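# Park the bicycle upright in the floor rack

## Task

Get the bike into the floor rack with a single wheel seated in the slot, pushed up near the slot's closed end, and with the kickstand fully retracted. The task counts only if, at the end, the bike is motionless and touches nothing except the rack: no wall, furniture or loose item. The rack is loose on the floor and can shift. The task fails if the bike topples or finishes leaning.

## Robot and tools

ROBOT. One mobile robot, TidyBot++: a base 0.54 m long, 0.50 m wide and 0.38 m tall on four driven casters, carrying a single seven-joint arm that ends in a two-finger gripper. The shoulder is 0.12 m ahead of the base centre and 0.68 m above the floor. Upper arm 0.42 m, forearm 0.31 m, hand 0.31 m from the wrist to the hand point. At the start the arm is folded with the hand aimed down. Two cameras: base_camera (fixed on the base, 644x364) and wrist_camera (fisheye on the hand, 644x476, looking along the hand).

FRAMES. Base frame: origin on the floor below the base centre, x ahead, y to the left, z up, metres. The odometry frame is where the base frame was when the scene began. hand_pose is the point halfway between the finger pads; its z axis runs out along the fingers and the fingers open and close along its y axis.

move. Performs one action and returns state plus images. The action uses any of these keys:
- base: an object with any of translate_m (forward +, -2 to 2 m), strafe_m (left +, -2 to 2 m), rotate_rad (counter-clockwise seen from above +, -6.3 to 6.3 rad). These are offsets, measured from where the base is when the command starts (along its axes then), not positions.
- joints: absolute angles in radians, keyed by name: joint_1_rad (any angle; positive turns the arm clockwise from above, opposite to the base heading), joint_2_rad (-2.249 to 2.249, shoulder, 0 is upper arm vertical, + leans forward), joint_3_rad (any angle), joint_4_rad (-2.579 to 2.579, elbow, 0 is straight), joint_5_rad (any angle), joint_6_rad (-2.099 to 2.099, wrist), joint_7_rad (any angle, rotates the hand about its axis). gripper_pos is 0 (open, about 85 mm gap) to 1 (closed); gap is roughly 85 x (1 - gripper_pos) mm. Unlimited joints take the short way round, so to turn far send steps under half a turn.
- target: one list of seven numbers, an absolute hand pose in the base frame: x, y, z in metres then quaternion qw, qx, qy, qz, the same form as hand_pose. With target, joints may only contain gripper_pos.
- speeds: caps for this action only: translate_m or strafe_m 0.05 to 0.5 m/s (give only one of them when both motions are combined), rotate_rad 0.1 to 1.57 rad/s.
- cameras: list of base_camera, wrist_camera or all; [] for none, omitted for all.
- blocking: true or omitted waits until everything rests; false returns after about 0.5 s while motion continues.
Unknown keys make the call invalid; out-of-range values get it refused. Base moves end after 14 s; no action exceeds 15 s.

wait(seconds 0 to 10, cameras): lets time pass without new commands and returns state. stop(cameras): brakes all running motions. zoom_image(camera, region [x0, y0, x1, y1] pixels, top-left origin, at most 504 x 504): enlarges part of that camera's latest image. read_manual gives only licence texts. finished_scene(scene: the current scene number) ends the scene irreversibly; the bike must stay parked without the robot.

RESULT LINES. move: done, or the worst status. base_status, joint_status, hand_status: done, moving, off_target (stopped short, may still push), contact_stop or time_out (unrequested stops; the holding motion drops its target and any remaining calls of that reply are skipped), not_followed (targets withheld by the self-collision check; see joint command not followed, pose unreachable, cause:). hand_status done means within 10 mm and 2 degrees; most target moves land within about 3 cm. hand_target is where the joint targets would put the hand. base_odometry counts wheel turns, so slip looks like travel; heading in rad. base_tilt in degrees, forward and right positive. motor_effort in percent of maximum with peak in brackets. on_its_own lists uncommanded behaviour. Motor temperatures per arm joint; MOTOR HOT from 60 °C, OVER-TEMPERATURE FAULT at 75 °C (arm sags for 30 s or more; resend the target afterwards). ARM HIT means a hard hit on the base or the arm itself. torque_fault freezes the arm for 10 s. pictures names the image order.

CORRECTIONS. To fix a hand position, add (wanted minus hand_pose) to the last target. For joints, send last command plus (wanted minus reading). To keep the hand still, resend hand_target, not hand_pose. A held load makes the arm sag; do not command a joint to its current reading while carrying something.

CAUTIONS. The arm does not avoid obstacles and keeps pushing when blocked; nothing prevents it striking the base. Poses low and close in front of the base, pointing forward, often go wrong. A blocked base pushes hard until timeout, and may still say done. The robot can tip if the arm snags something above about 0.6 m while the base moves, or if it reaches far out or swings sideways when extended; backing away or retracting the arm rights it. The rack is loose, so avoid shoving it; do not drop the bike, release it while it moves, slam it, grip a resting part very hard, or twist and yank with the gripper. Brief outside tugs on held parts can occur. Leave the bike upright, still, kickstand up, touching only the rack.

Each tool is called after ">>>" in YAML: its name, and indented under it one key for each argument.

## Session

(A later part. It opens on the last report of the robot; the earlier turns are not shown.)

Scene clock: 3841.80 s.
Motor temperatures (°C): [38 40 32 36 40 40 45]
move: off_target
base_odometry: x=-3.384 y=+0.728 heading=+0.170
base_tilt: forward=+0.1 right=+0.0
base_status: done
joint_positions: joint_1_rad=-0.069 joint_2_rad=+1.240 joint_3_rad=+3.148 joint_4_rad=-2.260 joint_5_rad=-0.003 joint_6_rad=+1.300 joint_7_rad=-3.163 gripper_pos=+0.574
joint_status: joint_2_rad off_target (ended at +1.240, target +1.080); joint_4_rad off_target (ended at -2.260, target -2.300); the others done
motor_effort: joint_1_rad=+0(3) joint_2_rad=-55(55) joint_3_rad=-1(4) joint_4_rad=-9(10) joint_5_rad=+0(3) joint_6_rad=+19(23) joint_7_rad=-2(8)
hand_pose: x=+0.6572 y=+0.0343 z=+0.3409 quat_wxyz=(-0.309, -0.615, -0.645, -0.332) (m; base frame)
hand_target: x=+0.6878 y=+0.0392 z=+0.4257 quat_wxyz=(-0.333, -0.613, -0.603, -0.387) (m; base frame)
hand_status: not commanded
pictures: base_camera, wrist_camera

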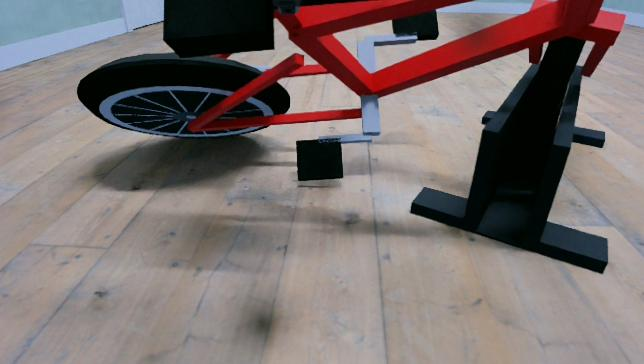

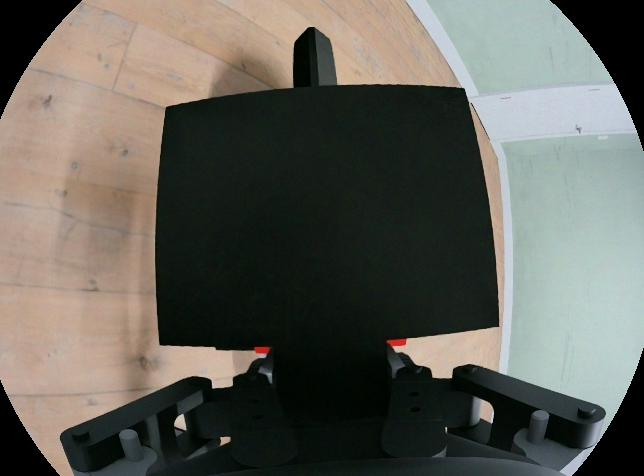

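Same behaviour as before; continuing the raise.

>>> move:
  joints: {"joint_2_rad": 0.62, "joint_4_rad": -2.24, "joint_6_rad": 0.56}
  base: {"translate_m": 0.08}
  speeds: {"translate_m": 0.06}
  cameras: []

>>> move:
  joints: {"joint_2_rad": 0.39, "joint_4_rad": -1.99, "joint_6_rad": -0.18}
  base: {"translate_m": 0.10}
  speeds: {"translate_m": 0.07}

>>> move:
  joints: {"joint_2_rad": 0.42, "joint_4_rad": -1.72, "joint_6_rad": -0.65}
  base: {"translate_m": 0.09}
  speeds: {"translate_m": 0.07}

Scene clock: 3848.47 s.
Motor temperatures (°C): [38 40 32 36 40 40 45]
move: off_target
base_odometry: x=-3.304 y=+0.742 heading=+0.170
base_tilt: forward=+0.0 right=-0.1
base_status: done
joint_positions: joint_1_rad=-0.061 joint_2_rad=+0.793 joint_3_rad=+3.145 joint_4_rad=-2.252 joint_5_rad=-0.003 joint_6_rad=+0.592 joint_7_rad=-3.189 gripper_pos=+0.574
joint_status: joint_2_rad off_target (ended at +0.793, target +0.620); the others done
motor_effort: joint_1_rad=-2(4) joint_2_rad=-58(59) joint_3_rad=+2(2) joint_4_rad=+3(9) joint_5_rad=+3(4) joint_6_rad=+10(19) joint_7_rad=+4(5)
hand_pose: x=+0.6462 y=+0.0315 z=+0.4237 quat_wxyz=(-0.227, -0.662, -0.669, -0.250) (m; base frame)
hand_target: x=+0.6816 y=+0.0389 z=+0.5149 quat_wxyz=(-0.266, -0.650, -0.640, -0.310) (m; base frame)
hand_status: not commanded
pictures: none
No camera images: "cameras" was empty.

Scene clock: 3850.40 s.
Motor temperatures (°C): [38 40 32 36 40 40 45]
move: off_target
base_odometry: x=-3.206 y=+0.759 heading=+0.170
base_tilt: forward=+0.1 right=+0.0
base_status: done
joint_positions: joint_1_rad=-0.053 joint_2_rad=+0.551 joint_3_rad=+3.145 joint_4_rad=-2.039 joint_5_rad=-0.003 joint_6_rad=-0.122 joint_7_rad=-3.203 gripper_pos=+0.574
joint_status: joint_2_rad off_target (ended at +0.551, target +0.390); joint_4_rad off_target (ended at -2.039, target -1.990); the others done
motor_effort: joint_1_rad=-5(5) joint_2_rad=-55(59) joint_3_rad=-2(3) joint_4_rad=+19(21) joint_5_rad=+7(8) joint_6_rad=+4(12) joint_7_rad=+7(8)
hand_pose: x=+0.6330 y=+0.0270 z=+0.4897 quat_wxyz=(-0.142, -0.696, -0.686, -0.159) (m; base frame)
hand_target: x=+0.6656 y=+0.0378 z=+0.5834 quat_wxyz=(-0.187, -0.683, -0.672, -0.217) (m; base frame)
hand_status: not commanded
pictures: base_camera, wrist_camera

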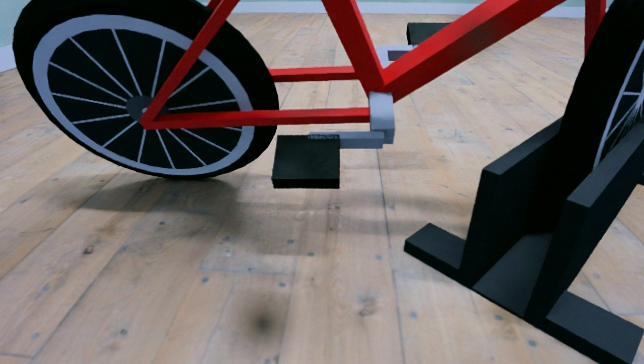

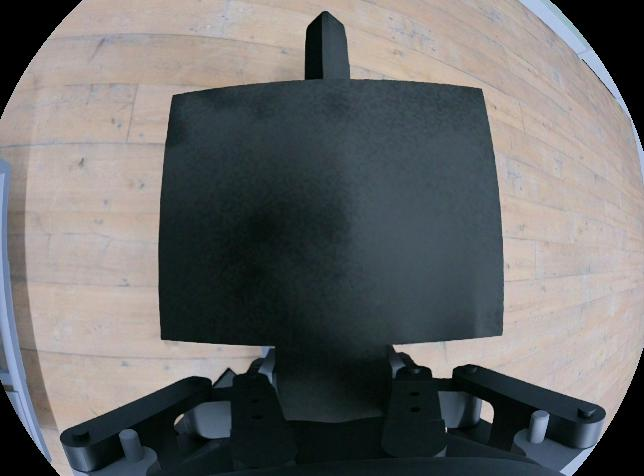

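Scene clock: 3852.20 s.
Motor temperatures (°C): [38 40 32 36 40 40 45]
move: off_target
base_odometry: x=-3.117 y=+0.775 heading=+0.171
base_tilt: forward=-0.1 right=+0.0
base_status: done
joint_positions: joint_1_rad=-0.050 joint_2_rad=+0.546 joint_3_rad=+3.145 joint_4_rad=-1.797 joint_5_rad=-0.003 joint_6_rad=-0.557 joint_7_rad=-3.205 gripper_pos=+0.574
joint_status: joint_2_rad off_target (ended at +0.546, target +0.420); joint_4_rad off_target (ended at -1.797, target -1.720); the others done
motor_effort: joint_1_rad=-4(6) joint_2_rad=-51(57) joint_3_rad=-1(3) joint_4_rad=+22(23) joint_5_rad=+8(8) joint_6_rad=-1(6) joint_7_rad=+7(8)
hand_pose: x=+0.6369 y=+0.0259 z=+0.5200 quat_wxyz=(-0.081, -0.709, -0.695, -0.090) (m; base frame)
hand_target: x=+0.6613 y=+0.0375 z=+0.6043 quat_wxyz=(-0.114, -0.702, -0.691, -0.133) (m; base frame)
hand_status: not commanded
pictures: base_camera, wrist_camera

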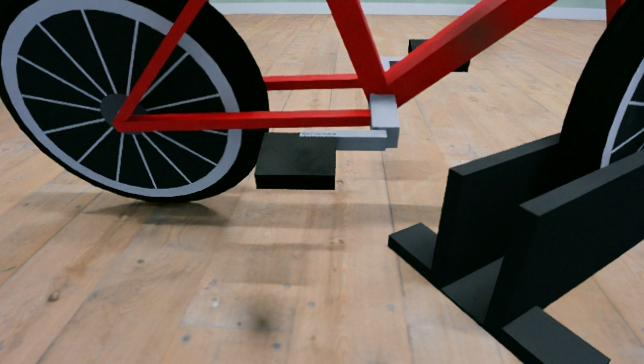

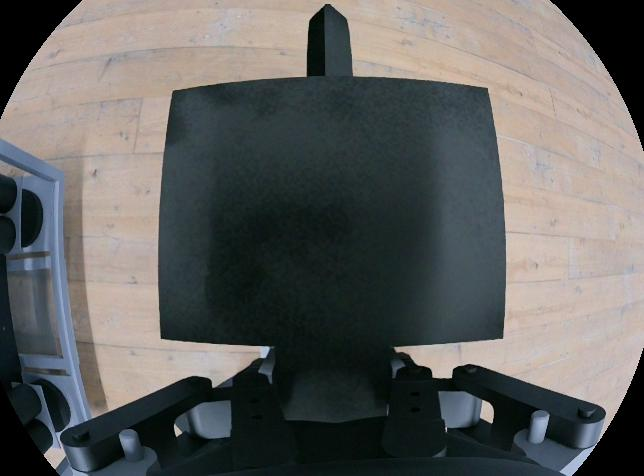

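>>> move:
  joints: {"joint_2_rad": 0.47, "joint_4_rad": -1.46, "joint_6_rad": -1.04}
  base: {"translate_m": 0.11}
  speeds: {"translate_m": 0.07}

Scene clock: 3860.97 s.
Motor temperatures (°C): [38 40 32 36 40 40 45]
move: off_target
base_odometry: x=-3.009 y=+0.793 heading=+0.171
base_tilt: forward=+0.0 right=+0.1
base_status: done
joint_positions: joint_1_rad=-0.053 joint_2_rad=+0.623 joint_3_rad=+3.147 joint_4_rad=-1.550 joint_5_rad=-0.004 joint_6_rad=-0.932 joint_7_rad=-3.220 gripper_pos=+0.574
joint_status: joint_2_rad off_target (ended at +0.623, target +0.470); joint_4_rad off_target (ended at -1.550, target -1.460); joint_6_rad off_target (ended at -0.932, target -1.040)
motor_effort: joint_1_rad=-2(7) joint_2_rad=-59(63) joint_3_rad=+2(4) joint_4_rad=+24(25) joint_5_rad=+3(10) joint_6_rad=-5(10) joint_7_rad=+1(11)
hand_pose: x=+0.6345 y=+0.0267 z=+0.5346 quat_wxyz=(-0.012, -0.718, -0.696, -0.014) (m; base frame)
hand_target: x=+0.6557 y=+0.0371 z=+0.6397 quat_wxyz=(-0.056, -0.710, -0.699, -0.065) (m; base frame)
hand_status: not commanded
pictures: base_camera, wrist_camera

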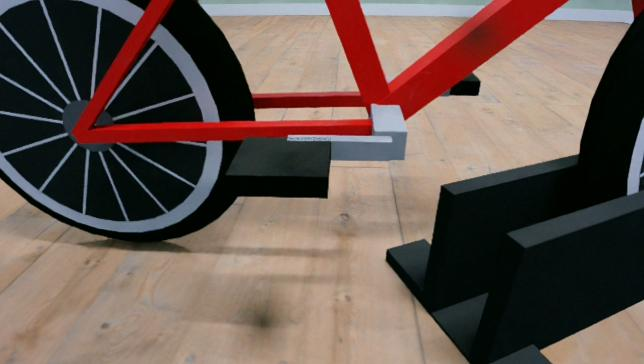

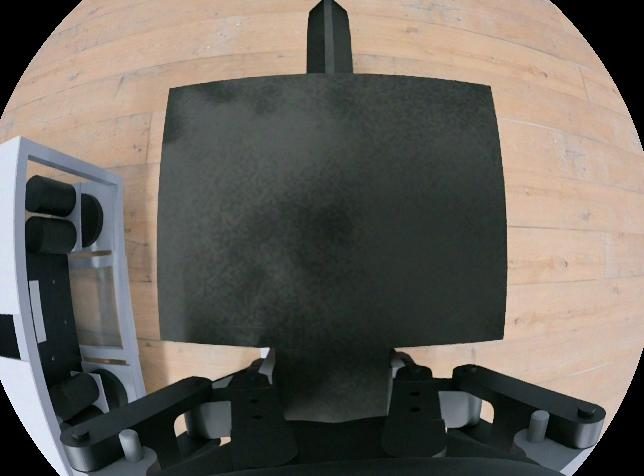

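>>> move:
  joints: {"joint_2_rad": 0.36, "joint_4_rad": -1.44}
  cameras: ["base_camera"]

Scene clock: 3871.70 s.
Motor temperatures (°C): [38 41 32 36 40 40 45]
move: off_target
base_odometry: x=-3.009 y=+0.793 heading=+0.171
base_tilt: forward=+0.0 right=-0.1
base_status: not commanded
joint_positions: joint_1_rad=-0.053 joint_2_rad=+0.621 joint_3_rad=+3.147 joint_4_rad=-1.550 joint_5_rad=-0.004 joint_6_rad=-0.932 joint_7_rad=-3.220 gripper_pos=+0.574
joint_status: joint_2_rad off_target (ended at +0.621, target +0.360); joint_4_rad off_target (ended at -1.550, target -1.440)
motor_effort: joint_1_rad=-2(2) joint_2_rad=-74(74) joint_3_rad=+1(2) joint_4_rad=+31(33) joint_5_rad=+3(3) joint_6_rad=-5(6) joint_7_rad=+1(1)
hand_pose: x=+0.6348 y=+0.0268 z=+0.5356 quat_wxyz=(-0.013, -0.718, -0.696, -0.015) (m; base frame)
hand_target: x=+0.6645 y=+0.0376 z=+0.7069 quat_wxyz=(-0.098, -0.704, -0.694, -0.114) (m; base frame)
hand_status: not commanded
pictures: base_camera

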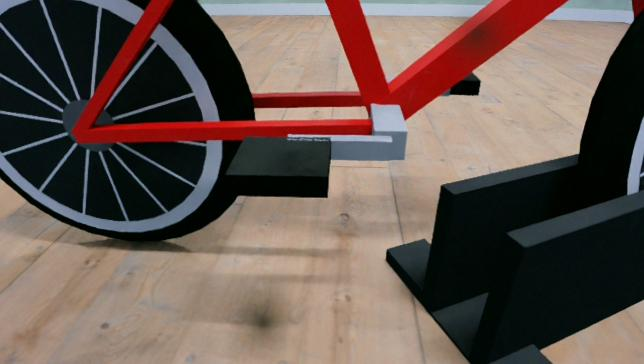

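>>> move:
  base: {"translate_m": -0.054, "strafe_m": -0.095, "rotate_rad": 0.148}
  speeds: {"translate_m": 0.08, "rotate_rad": 0.1}

Scene clock: 3878.60 s.
Motor temperatures (°C): [38 42 32 36 40 40 45]
move: done
base_odometry: x=-3.046 y=+0.691 heading=+0.319
base_tilt: forward=+0.0 right=+0.0
base_status: done
joint_positions: joint_1_rad=-0.053 joint_2_rad=+0.621 joint_3_rad=+3.148 joint_4_rad=-1.547 joint_5_rad=-0.005 joint_6_rad=-0.939 joint_7_rad=-3.220 gripper_pos=+0.574
joint_status: not commanded
motor_effort: joint_1_rad=-3(7) joint_2_rad=-77(80) joint_3_rad=-1(4) joint_4_rad=+30(33) joint_5_rad=+6(9) joint_6_rad=-5(14) joint_7_rad=+5(7)
hand_pose: x=+0.6338 y=+0.0264 z=+0.5358 quat_wxyz=(-0.011, -0.719, -0.695, -0.013) (m; base frame)
hand_target: x=+0.6645 y=+0.0376 z=+0.7069 quat_wxyz=(-0.098, -0.704, -0.694, -0.114) (m; base frame)
hand_status: not commanded
pictures: base_camera, wrist_camera

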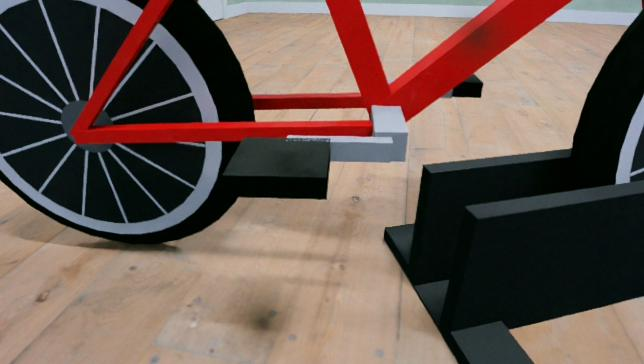

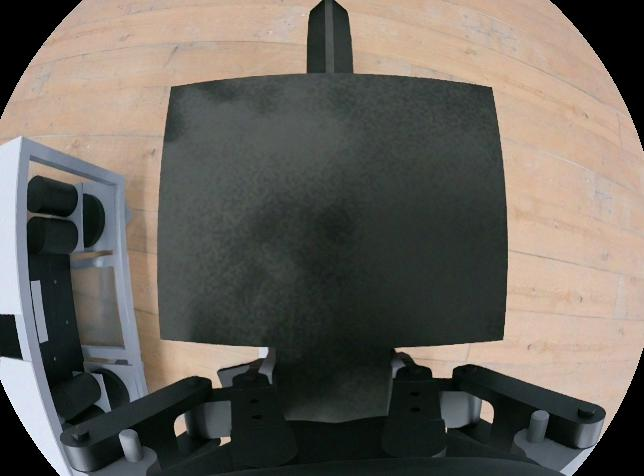

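>>> move:
  base: {"translate_m": -0.054, "strafe_m": -0.095, "rotate_rad": 0.148}
  speeds: {"translate_m": 0.08, "rotate_rad": 0.1}

Scene clock: 3883.93 s.
Motor temperatures (°C): [38 42 32 36 40 40 45]
move: done
base_odometry: x=-3.067 y=+0.583 heading=+0.466
base_tilt: forward=-0.1 right=+0.0
base_status: done
joint_positions: joint_1_rad=-0.055 joint_2_rad=+0.621 joint_3_rad=+3.148 joint_4_rad=-1.546 joint_5_rad=-0.005 joint_6_rad=-0.951 joint_7_rad=-3.221 gripper_pos=+0.574
joint_status: not commanded
motor_effort: joint_1_rad=-2(7) joint_2_rad=-77(81) joint_3_rad=+0(4) joint_4_rad=+31(34) joint_5_rad=+5(8) joint_6_rad=-5(11) joint_7_rad=+4(9)
hand_pose: x=+0.6308 y=+0.0274 z=+0.5361 quat_wxyz=(-0.008, -0.718, -0.695, -0.009) (m; base frame)
hand_target: x=+0.6645 y=+0.0376 z=+0.7069 quat_wxyz=(-0.098, -0.704, -0.694, -0.114) (m; base frame)
hand_status: not commanded
pictures: base_camera, wrist_camera

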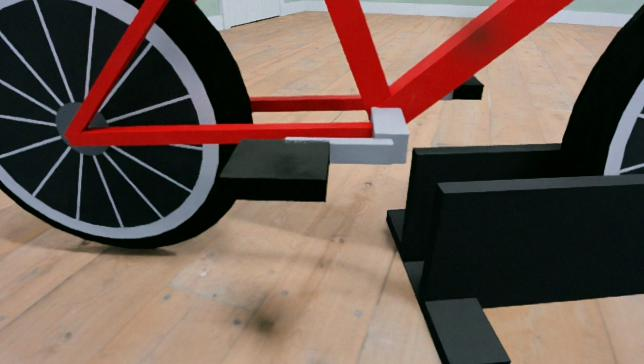

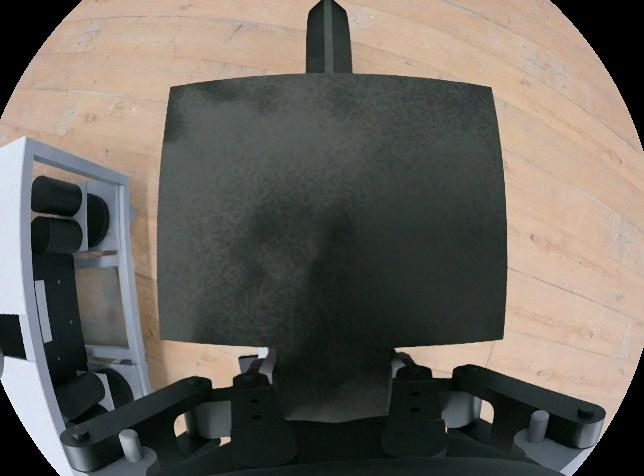

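>>> move:

Scene clock: 3910.67 s.
Motor temperatures (°C): [38 44 32 37 40 40 45]
base_odometry: x=-3.067 y=+0.583 heading=+0.466
base_tilt: forward=-0.1 right=+0.0
base_status: done
joint_positions: joint_1_rad=-0.055 joint_2_rad=+0.621 joint_3_rad=+3.148 joint_4_rad=-1.546 joint_5_rad=-0.005 joint_6_rad=-0.951 joint_7_rad=-3.221 gripper_pos=+0.574
joint_status: not commanded
motor_effort: joint_1_rad=-3(7) joint_2_rad=-77(81) joint_3_rad=+0(4) joint_4_rad=+31(34) joint_5_rad=+5(8) joint_6_rad=-5(11) joint_7_rad=+4(9)
hand_pose: x=+0.6308 y=+0.0274 z=+0.5361 quat_wxyz=(-0.008, -0.718, -0.695, -0.009) (m; base frame)
hand_target: x=+0.6645 y=+0.0376 z=+0.7069 quat_wxyz=(-0.098, -0.704, -0.694, -0.114) (m; base frame)
hand_status: not commanded
pictures: base_camera, wrist_camera

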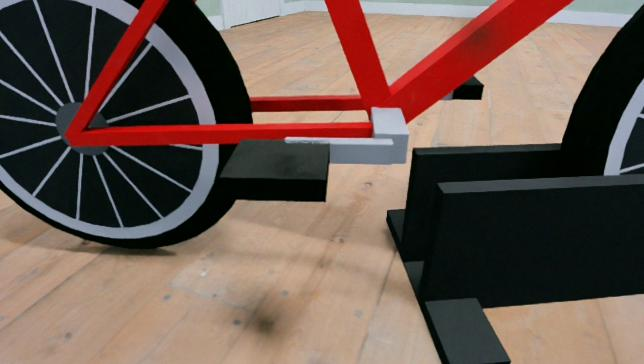

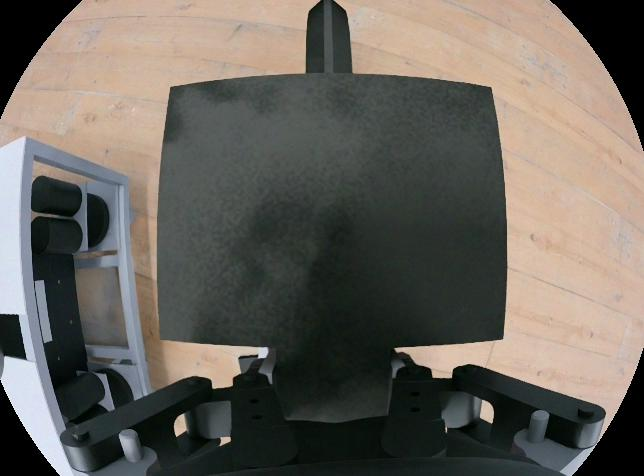

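>>> move:
  base: {"translate_m":-0.033,"strafe_m":-0.057,"rotate_rad":0.092}
  speeds: {"translate_m":0.06,"rotate_rad":0.1}

Scene clock: 3917.43 s.
Motor temperatures (°C): [38 45 32 37 40 40 45]
move: done
base_odometry: x=-3.071 y=+0.518 heading=+0.559
base_tilt: forward=+0.0 right=+0.0
base_status: done
joint_positions: joint_1_rad=-0.062 joint_2_rad=+0.620 joint_3_rad=+3.147 joint_4_rad=-1.546 joint_5_rad=-0.005 joint_6_rad=-0.971 joint_7_rad=-3.222 gripper_pos=+0.574
joint_status: not commanded
motor_effort: joint_1_rad=-2(9) joint_2_rad=-80(84) joint_3_rad=-1(6) joint_4_rad=+34(37) joint_5_rad=+1(8) joint_6_rad=-4(13) joint_7_rad=+0(9)
hand_pose: x=+0.6241 y=+0.0317 z=+0.5364 quat_wxyz=(-0.001, -0.716, -0.698, -0.002) (m; base frame)
hand_target: x=+0.6645 y=+0.0376 z=+0.7069 quat_wxyz=(-0.098, -0.704, -0.694, -0.114) (m; base frame)
hand_status: not commanded
pictures: base_camera, wrist_camera

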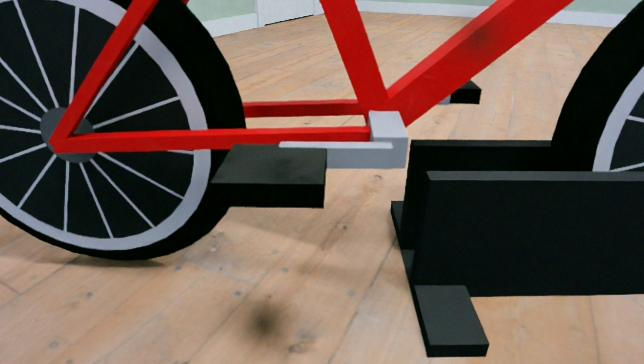

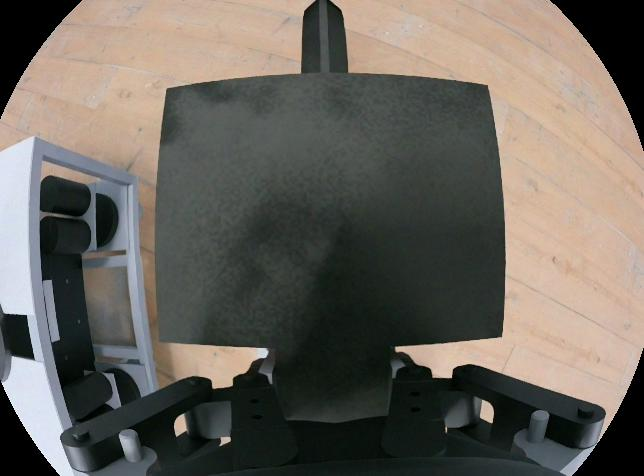

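>>> move:
  joints: {"joint_2_rad":0.46}

>>> move:
  joints: {"joint_2_rad":0.54,"joint_4_rad":-1.48}

Scene clock: 3921.87 s.
Motor temperatures (°C): [38 45 32 37 40 40 45]
move: off_target
base_odometry: x=-3.071 y=+0.518 heading=+0.559
base_tilt: forward=+0.0 right=+0.0
base_status: not commanded
joint_positions: joint_1_rad=-0.063 joint_2_rad=+0.624 joint_3_rad=+3.147 joint_4_rad=-1.543 joint_5_rad=-0.005 joint_6_rad=-0.972 joint_7_rad=-3.222 gripper_pos=+0.574
joint_status: joint_2_rad off_target (ended at +0.624, target +0.460)
motor_effort: joint_1_rad=-1(2) joint_2_rad=-65(77) joint_3_rad=+1(1) joint_4_rad=+26(32) joint_5_rad=+2(2) joint_6_rad=-2(6) joint_7_rad=+1(1)
hand_pose: x=+0.6249 y=+0.0318 z=+0.5354 quat_wxyz=(+0.000, -0.716, -0.698, -0.001) (m; base frame)
hand_target: x=+0.6643 y=+0.0376 z=+0.6522 quat_wxyz=(-0.065, -0.709, -0.698, -0.076) (m; base frame)
hand_status: not commanded
pictures: base_camera, wrist_camera

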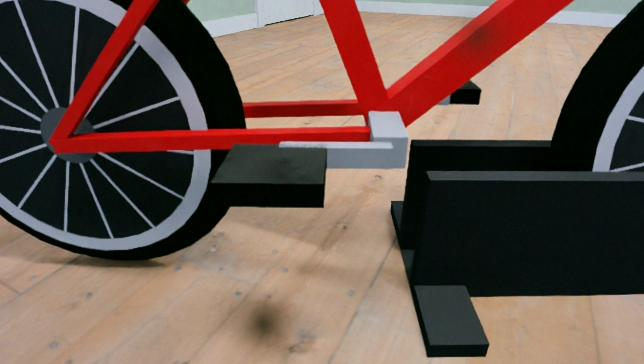

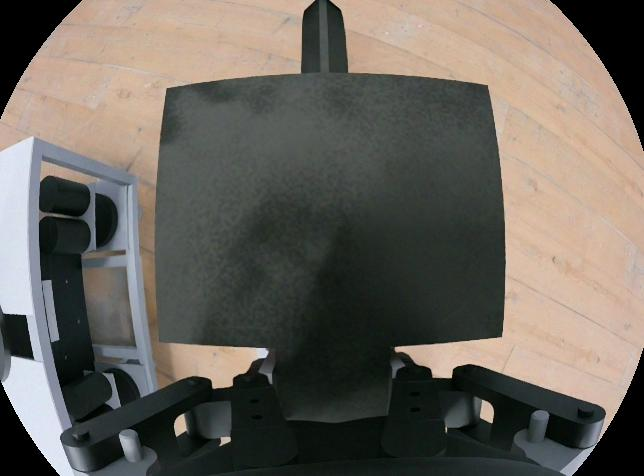

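Scene clock: 3922.73 s.
Motor temperatures (°C): [38 45 32 37 40 40 45]
move: off_target
base_odometry: x=-3.071 y=+0.518 heading=+0.559
base_tilt: forward=+0.0 right=+0.0
base_status: not commanded
joint_positions: joint_1_rad=-0.063 joint_2_rad=+0.626 joint_3_rad=+3.147 joint_4_rad=-1.543 joint_5_rad=-0.005 joint_6_rad=-0.972 joint_7_rad=-3.222 gripper_pos=+0.574
joint_status: joint_2_rad off_target (ended at +0.626, target +0.540); joint_4_rad off_target (ended at -1.543, target -1.480)
motor_effort: joint_1_rad=-1(2) joint_2_rad=-51(65) joint_3_rad=+0(1) joint_4_rad=+20(26) joint_5_rad=+1(2) joint_6_rad=-3(3) joint_7_rad=+1(1)
hand_pose: x=+0.6246 y=+0.0317 z=+0.5345 quat_wxyz=(+0.000, -0.716, -0.698, -0.001) (m; base frame)
hand_target: x=+0.6426 y=+0.0362 z=+0.5959 quat_wxyz=(-0.026, -0.712, -0.701, -0.031) (m; base frame)
hand_status: not commanded
pictures: base_camera, wrist_camera

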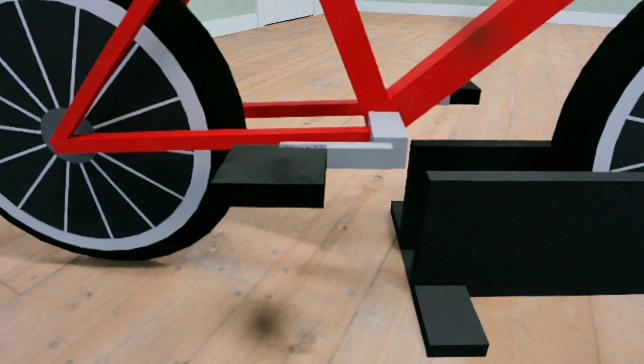

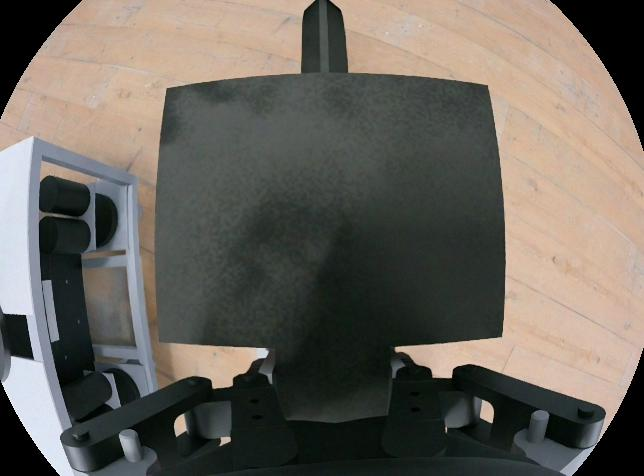

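>>> move:
  joints: {"joint_2_rad":0.55,"joint_4_rad":-1.53,"joint_6_rad":-0.96}
  base: {"translate_m":-0.022}
  speeds: {"translate_m":0.05}

>>> move:
  joints: {"joint_2_rad":0.56,"joint_4_rad":-1.57,"joint_6_rad":-0.91}
  base: {"translate_m":-0.02}
  speeds: {"translate_m":0.05}

Scene clock: 3927.73 s.
Motor temperatures (°C): [38 45 32 37 40 40 45]
move: off_target
base_odometry: x=-3.090 y=+0.506 heading=+0.559
base_tilt: forward=+0.0 right=+0.1
base_status: done
joint_positions: joint_1_rad=-0.062 joint_2_rad=+0.627 joint_3_rad=+3.147 joint_4_rad=-1.543 joint_5_rad=-0.005 joint_6_rad=-0.948 joint_7_rad=-3.222 gripper_pos=+0.574
joint_status: joint_2_rad off_target (ended at +0.627, target +0.550); the others done
motor_effort: joint_1_rad=-2(4) joint_2_rad=-47(52) joint_3_rad=+0(2) joint_4_rad=+14(19) joint_5_rad=+0(1) joint_6_rad=-7(10) joint_7_rad=+0(1)
hand_pose: x=+0.6320 y=+0.0319 z=+0.5342 quat_wxyz=(-0.008, -0.716, -0.698, -0.009) (m; base frame)
hand_target: x=+0.6437 y=+0.0363 z=+0.5776 quat_wxyz=(-0.033, -0.712, -0.701, -0.039) (m; base frame)
hand_status: not commanded
pictures: base_camera, wrist_camera

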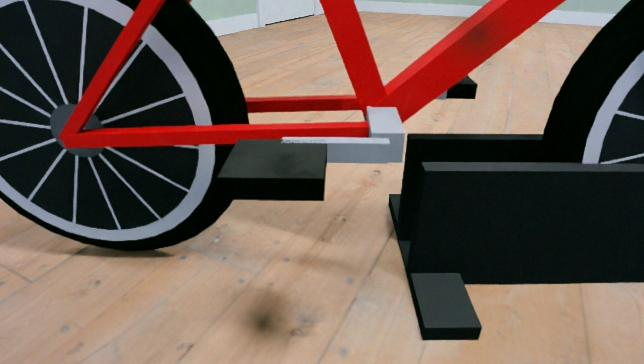

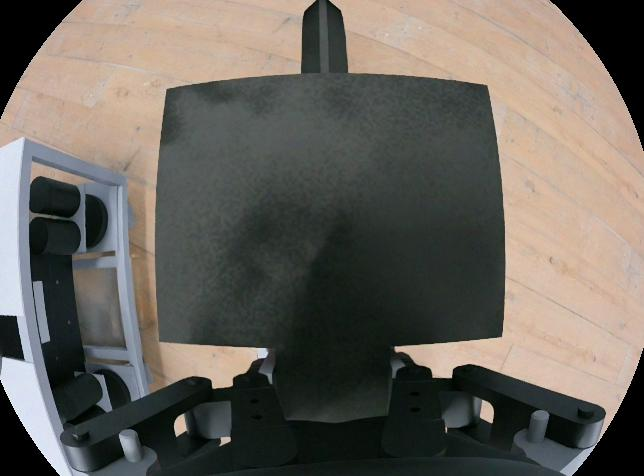

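Scene clock: 3928.60 s.
Motor temperatures (°C): [38 45 32 37 40 40 45]
move: off_target
base_odometry: x=-3.106 y=+0.495 heading=+0.559
base_tilt: forward=-0.1 right=+0.0
base_status: done
joint_positions: joint_1_rad=-0.063 joint_2_rad=+0.623 joint_3_rad=+3.147 joint_4_rad=-1.552 joint_5_rad=-0.005 joint_6_rad=-0.915 joint_7_rad=-3.222 gripper_pos=+0.574
joint_status: joint_2_rad off_target (ended at +0.624, target +0.560); the others done
motor_effort: joint_1_rad=+0(2) joint_2_rad=-43(48) joint_3_rad=+1(2) joint_4_rad=+11(14) joint_5_rad=-2(4) joint_6_rad=-7(10) joint_7_rad=-3(3)
hand_pose: x=+0.6381 y=+0.0328 z=+0.5336 quat_wxyz=(-0.016, -0.715, -0.698, -0.020) (m; base frame)
hand_target: x=+0.6393 y=+0.0360 z=+0.5619 quat_wxyz=(-0.033, -0.712, -0.701, -0.039) (m; base frame)
hand_status: not commanded
pictures: base_camera, wrist_camera

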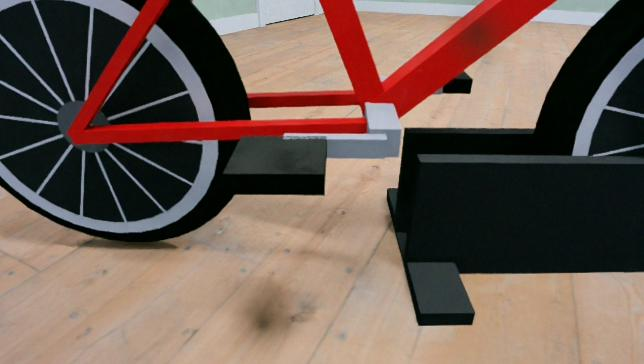

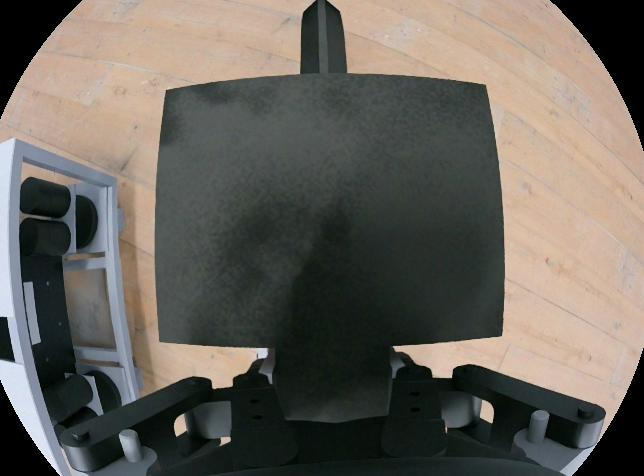

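>>> move:
  joints: {"joint_2_rad":0.57,"joint_4_rad":-1.60,"joint_6_rad":-0.87}
  base: {"translate_m":-0.02}
  speeds: {"translate_m":0.05}

>>> move:
  joints: {"joint_2_rad":0.58,"joint_4_rad":-1.62,"joint_6_rad":-0.83}
  base: {"translate_m":-0.015}
  speeds: {"translate_m":0.05}

Scene clock: 3936.03 s.
Motor temperatures (°C): [38 45 32 37 40 40 45]
move: off_target
base_odometry: x=-3.123 y=+0.484 heading=+0.558
base_tilt: forward=-0.1 right=+0.0
base_status: done
joint_positions: joint_1_rad=-0.064 joint_2_rad=+0.619 joint_3_rad=+3.147 joint_4_rad=-1.567 joint_5_rad=-0.005 joint_6_rad=-0.876 joint_7_rad=-3.222 gripper_pos=+0.574
joint_status: joint_2_rad off_target (ended at +0.619, target +0.570); the others done
motor_effort: joint_1_rad=+0(1) joint_2_rad=-40(45) joint_3_rad=+1(2) joint_4_rad=+11(12) joint_5_rad=-4(5) joint_6_rad=-6(10) joint_7_rad=-4(5)
hand_pose: x=+0.6437 y=+0.0336 z=+0.5326 quat_wxyz=(-0.026, -0.715, -0.698, -0.030) (m; base frame)
hand_target: x=+0.6360 y=+0.0358 z=+0.5491 quat_wxyz=(-0.033, -0.712, -0.701, -0.039) (m; base frame)
hand_status: not commanded
pictures: base_camera, wrist_camera

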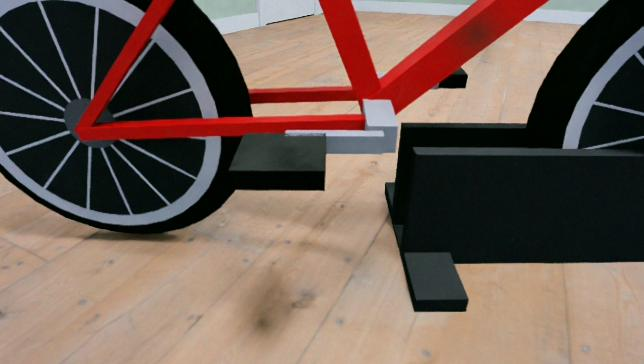

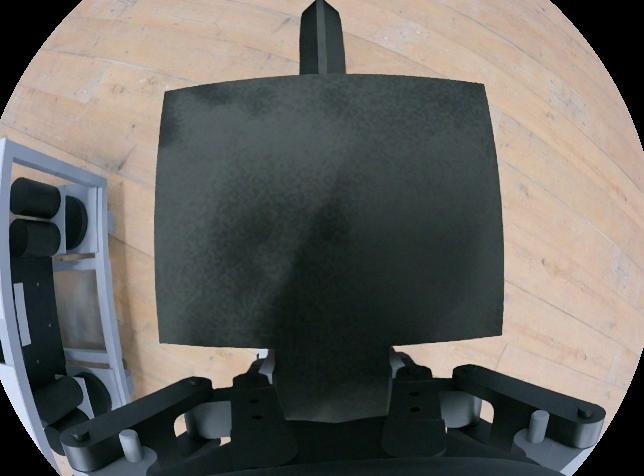

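Scene clock: 3936.80 s.
Motor temperatures (°C): [38 45 32 37 40 40 45]
move: done
base_odometry: x=-3.136 y=+0.476 heading=+0.558
base_tilt: forward=-0.1 right=+0.0
base_status: done
joint_positions: joint_1_rad=-0.065 joint_2_rad=+0.616 joint_3_rad=+3.146 joint_4_rad=-1.582 joint_5_rad=-0.005 joint_6_rad=-0.842 joint_7_rad=-3.222 gripper_pos=+0.574
joint_status: all done
motor_effort: joint_1_rad=+0(2) joint_2_rad=-37(43) joint_3_rad=+1(3) joint_4_rad=+10(13) joint_5_rad=-4(5) joint_6_rad=-6(9) joint_7_rad=-4(5)
hand_pose: x=+0.6475 y=+0.0344 z=+0.5314 quat_wxyz=(-0.033, -0.714, -0.698, -0.039) (m; base frame)
hand_target: x=+0.6372 y=+0.0359 z=+0.5394 quat_wxyz=(-0.036, -0.711, -0.701, -0.043) (m; base frame)
hand_status: not commanded
pictures: base_camera, wrist_camera

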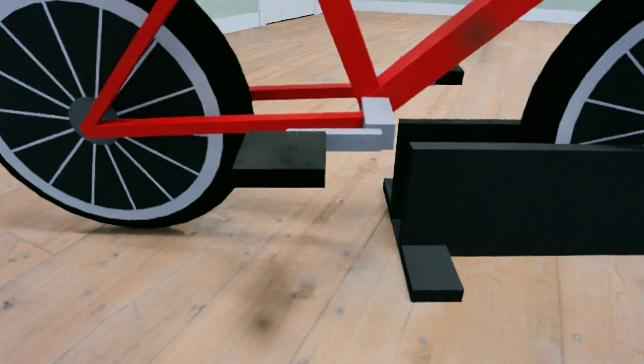

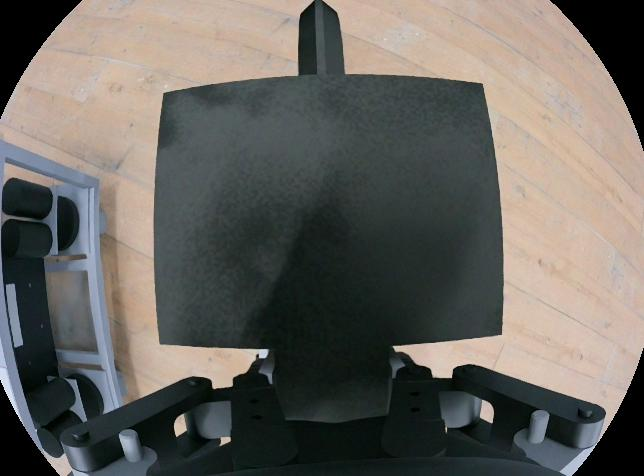

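>>> zoom_image:
  camera: "base_camera"
  region: [360, 0, 644, 200]

Scaled by 1.775.

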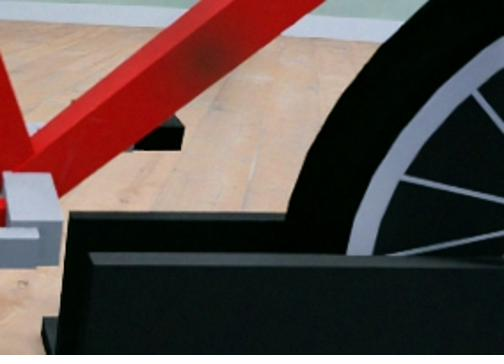

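>>> move:
  joints: {"joint_2_rad":0.60,"joint_4_rad":-1.635,"joint_6_rad":-0.80}
  base: {"translate_m":-0.012}
  speeds: {"translate_m":0.05}

>>> move:
  joints: {"joint_2_rad":0.62,"joint_4_rad":-1.64}

Scene clock: 3947.60 s.
Motor temperatures (°C): [38 45 32 37 40 40 45]
move: off_target
base_odometry: x=-3.146 y=+0.470 heading=+0.558
base_tilt: forward=-0.1 right=+0.0
base_status: done
joint_positions: joint_1_rad=-0.066 joint_2_rad=+0.615 joint_3_rad=+3.146 joint_4_rad=-1.589 joint_5_rad=-0.005 joint_6_rad=-0.818 joint_7_rad=-3.222 gripper_pos=+0.574
joint_status: joint_4_rad off_target (ended at -1.589, target -1.635); the others done
motor_effort: joint_1_rad=+1(2) joint_2_rad=-33(40) joint_3_rad=+1(2) joint_4_rad=+8(11) joint_5_rad=-4(6) joint_6_rad=-6(7) joint_7_rad=-4(6)
hand_pose: x=+0.6512 y=+0.0349 z=+0.5302 quat_wxyz=(-0.039, -0.714, -0.698, -0.045) (m; base frame)
hand_target: x=+0.6360 y=+0.0358 z=+0.5258 quat_wxyz=(-0.034, -0.712, -0.701, -0.041) (m; base frame)
hand_status: not commanded
pictures: base_camera, wrist_camera

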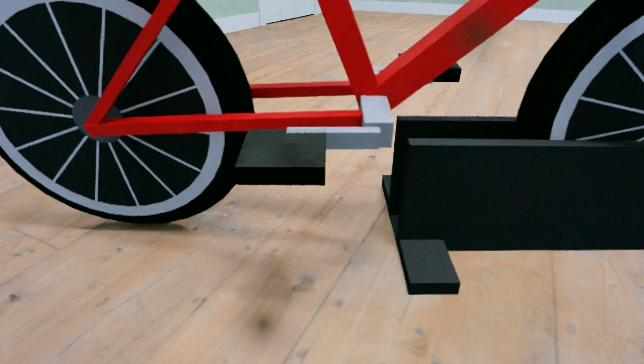

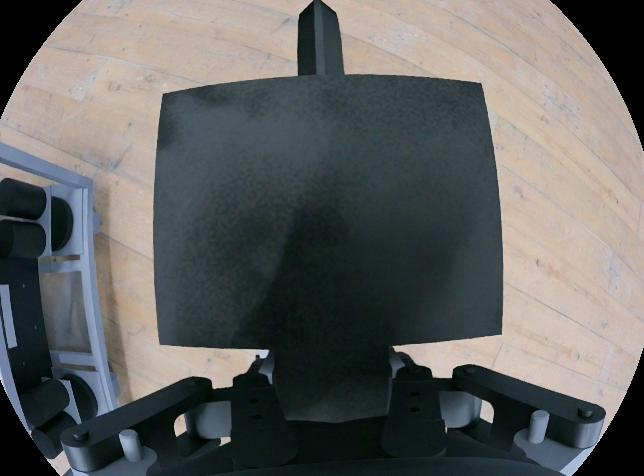

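Scene clock: 3948.17 s.
Motor temperatures (°C): [38 45 32 37 40 40 45]
move: off_target
base_odometry: x=-3.146 y=+0.470 heading=+0.558
base_tilt: forward=+0.0 right=+0.0
base_status: not commanded
joint_positions: joint_1_rad=-0.066 joint_2_rad=+0.615 joint_3_rad=+3.146 joint_4_rad=-1.589 joint_5_rad=-0.005 joint_6_rad=-0.818 joint_7_rad=-3.222 gripper_pos=+0.574
joint_status: joint_4_rad off_target (ended at -1.589, target -1.640); the others done
motor_effort: joint_1_rad=+1(1) joint_2_rad=-31(34) joint_3_rad=+1(2) joint_4_rad=+7(9) joint_5_rad=-4(4) joint_6_rad=-6(7) joint_7_rad=-4(4)
hand_pose: x=+0.6512 y=+0.0349 z=+0.5301 quat_wxyz=(-0.039, -0.713, -0.698, -0.045) (m; base frame)
hand_target: x=+0.6302 y=+0.0354 z=+0.5141 quat_wxyz=(-0.026, -0.712, -0.701, -0.031) (m; base frame)
hand_status: not commanded
pictures: base_camera, wrist_camera

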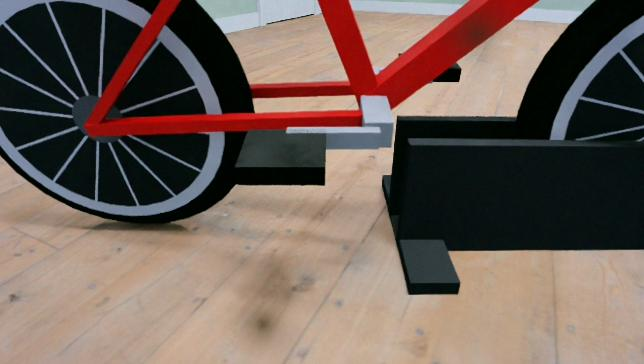

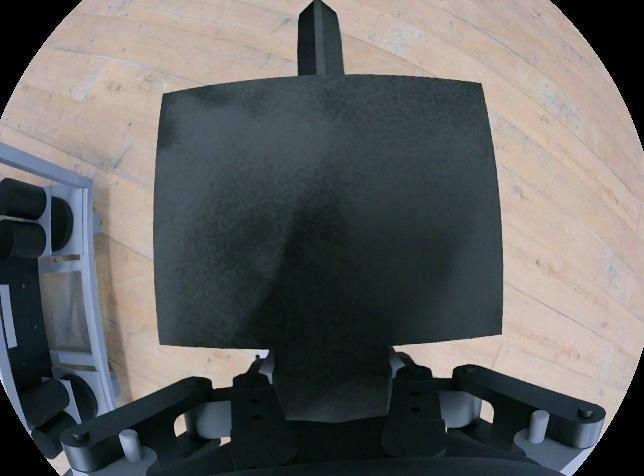

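>>> move:
  joints: {"gripper_pos":0.55}

>>> move:
  joints: {"gripper_pos":0.5}

Scene clock: 3951.73 s.
Motor temperatures (°C): [38 45 32 37 40 40 45]
move: done
base_odometry: x=-3.146 y=+0.470 heading=+0.558
base_tilt: forward=+0.0 right=+0.0
base_status: not commanded
joint_positions: joint_1_rad=-0.066 joint_2_rad=+0.615 joint_3_rad=+3.146 joint_4_rad=-1.597 joint_5_rad=-0.005 joint_6_rad=-0.818 joint_7_rad=-3.222 gripper_pos=+0.550
joint_status: all done
motor_effort: joint_1_rad=+0(1) joint_2_rad=-32(36) joint_3_rad=+2(2) joint_4_rad=+9(10) joint_5_rad=+1(5) joint_6_rad=-2(7) joint_7_rad=+0(4)
hand_pose: x=+0.6472 y=+0.0347 z=+0.5281 quat_wxyz=(-0.036, -0.714, -0.698, -0.042) (m; base frame)
hand_target: x=+0.6302 y=+0.0354 z=+0.5141 quat_wxyz=(-0.026, -0.712, -0.701, -0.031) (m; base frame)
hand_status: not commanded
pictures: base_camera, wrist_camera

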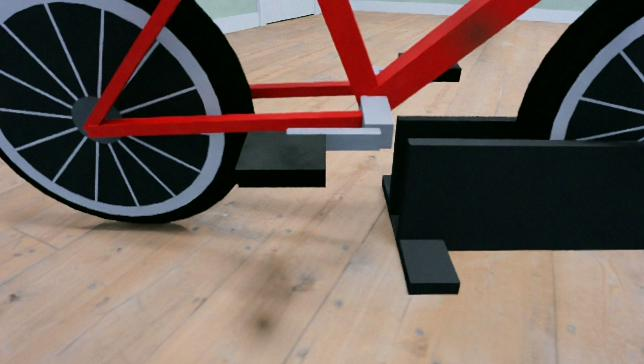

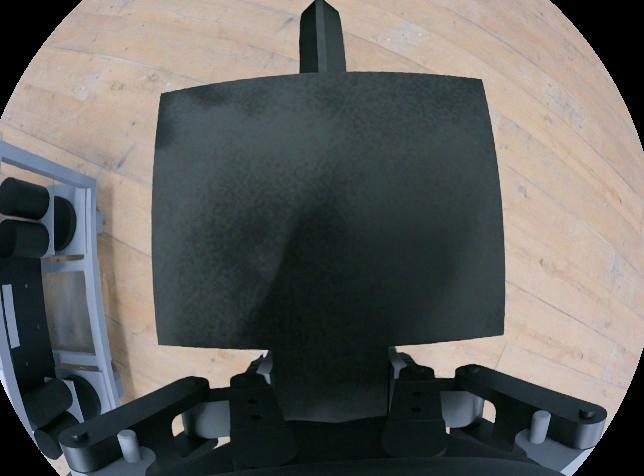

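Scene clock: 3952.20 s.
Motor temperatures (°C): [38 45 32 37 40 40 45]
move: done
base_odometry: x=-3.146 y=+0.470 heading=+0.558
base_tilt: forward=-0.1 right=+0.0
base_status: not commanded
joint_positions: joint_1_rad=-0.066 joint_2_rad=+0.615 joint_3_rad=+3.146 joint_4_rad=-1.601 joint_5_rad=-0.005 joint_6_rad=-0.818 joint_7_rad=-3.222 gripper_pos=+0.500
joint_status: all done
motor_effort: joint_1_rad=-1(1) joint_2_rad=-31(33) joint_3_rad=+1(2) joint_4_rad=+9(11) joint_5_rad=+0(1) joint_6_rad=-1(3) joint_7_rad=+0(0)
hand_pose: x=+0.6453 y=+0.0345 z=+0.5270 quat_wxyz=(-0.035, -0.714, -0.698, -0.041) (m; base frame)
hand_target: x=+0.6302 y=+0.0354 z=+0.5141 quat_wxyz=(-0.026, -0.712, -0.701, -0.031) (m; base frame)
hand_status: not commanded
pictures: base_camera, wrist_camera

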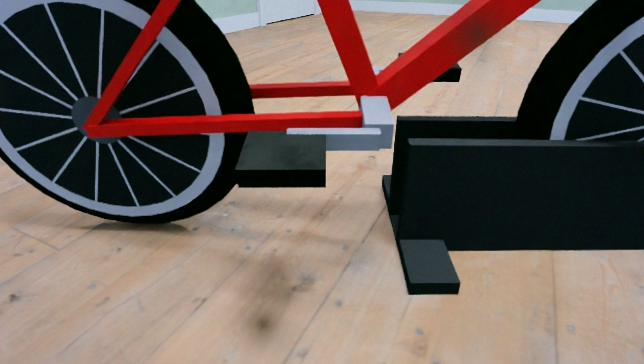

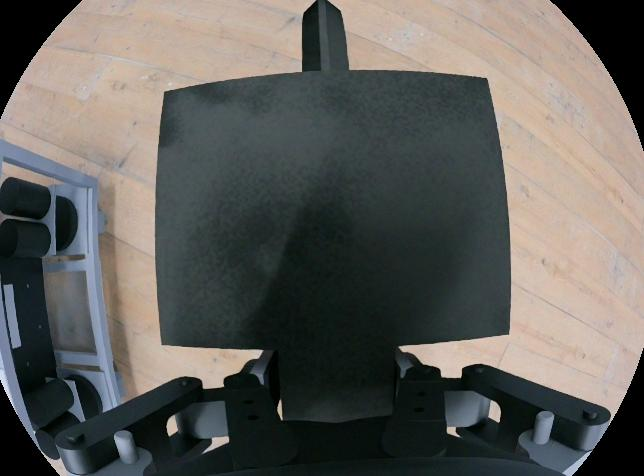

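>>> move:
  joints: {"gripper_pos":0.42}

>>> wait:
  seconds: 4

Scene clock: 3958.63 s.
Motor temperatures (°C): [38 44 32 37 40 40 45]
move: done
base_odometry: x=-3.146 y=+0.470 heading=+0.558
base_tilt: forward=-0.1 right=+0.0
base_status: not commanded
joint_positions: joint_1_rad=-0.066 joint_2_rad=+0.615 joint_3_rad=+3.146 joint_4_rad=-1.607 joint_5_rad=-0.005 joint_6_rad=-0.818 joint_7_rad=-3.222 gripper_pos=+0.420
joint_status: all done
motor_effort: joint_1_rad=-1(1) joint_2_rad=-32(34) joint_3_rad=+1(2) joint_4_rad=+9(11) joint_5_rad=+0(1) joint_6_rad=-2(3) joint_7_rad=+0(0)
hand_pose: x=+0.6422 y=+0.0343 z=+0.5252 quat_wxyz=(-0.033, -0.714, -0.698, -0.039) (m; base frame)
hand_target: x=+0.6302 y=+0.0354 z=+0.5141 quat_wxyz=(-0.026, -0.712, -0.701, -0.031) (m; base frame)
hand_status: not commanded
pictures: base_camera, wrist_camera

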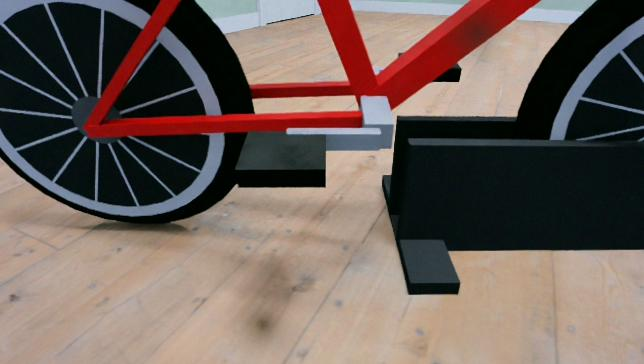

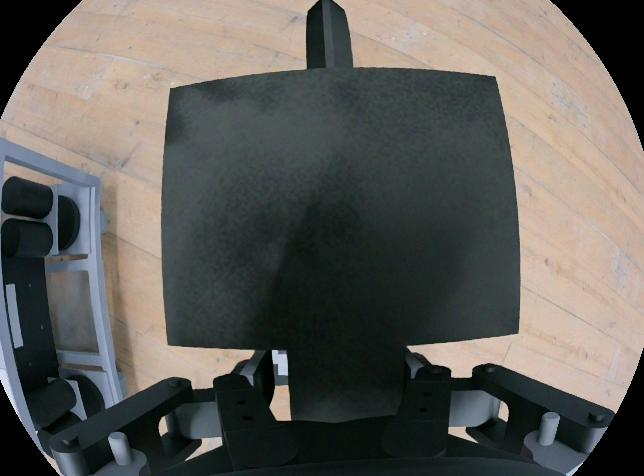

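Scene clock: 3962.63 s.
Motor temperatures (°C): [38 44 32 37 40 40 45]
base_odometry: x=-3.146 y=+0.470 heading=+0.558
base_tilt: forward=+0.0 right=+0.0
base_status: not commanded
joint_positions: joint_1_rad=-0.066 joint_2_rad=+0.615 joint_3_rad=+3.146 joint_4_rad=-1.607 joint_5_rad=-0.005 joint_6_rad=-0.818 joint_7_rad=-3.222 gripper_pos=+0.420
joint_status: all done
motor_effort: joint_1_rad=-1(1) joint_2_rad=-32(34) joint_3_rad=+1(2) joint_4_rad=+9(11) joint_5_rad=+0(1) joint_6_rad=-2(3) joint_7_rad=+0(0)
hand_pose: x=+0.6422 y=+0.0343 z=+0.5252 quat_wxyz=(-0.033, -0.714, -0.698, -0.039) (m; base frame)
hand_target: x=+0.6302 y=+0.0354 z=+0.5141 quat_wxyz=(-0.026, -0.712, -0.701, -0.031) (m; base frame)
hand_status: not commanded
wait: 4.00 s; at rest by 0.27 s
pictures: base_camera, wrist_camera

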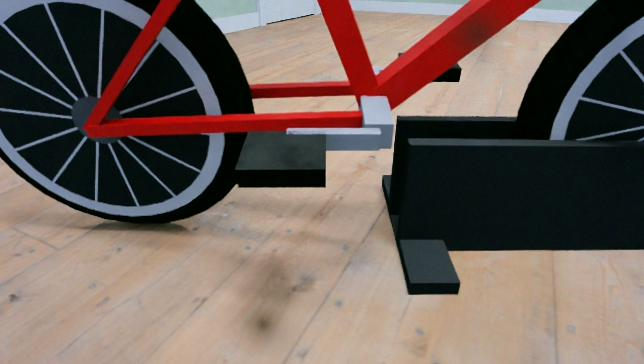

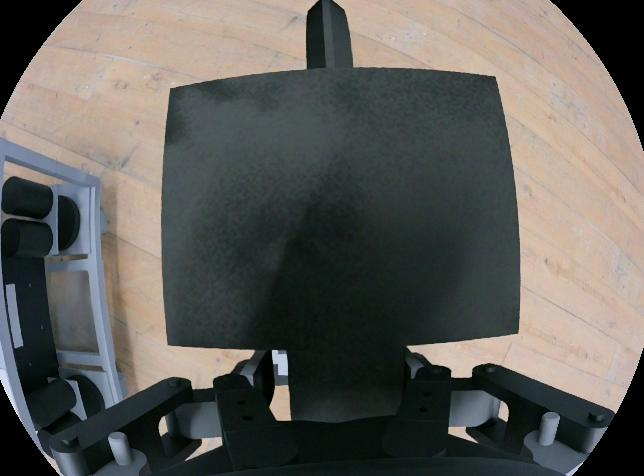

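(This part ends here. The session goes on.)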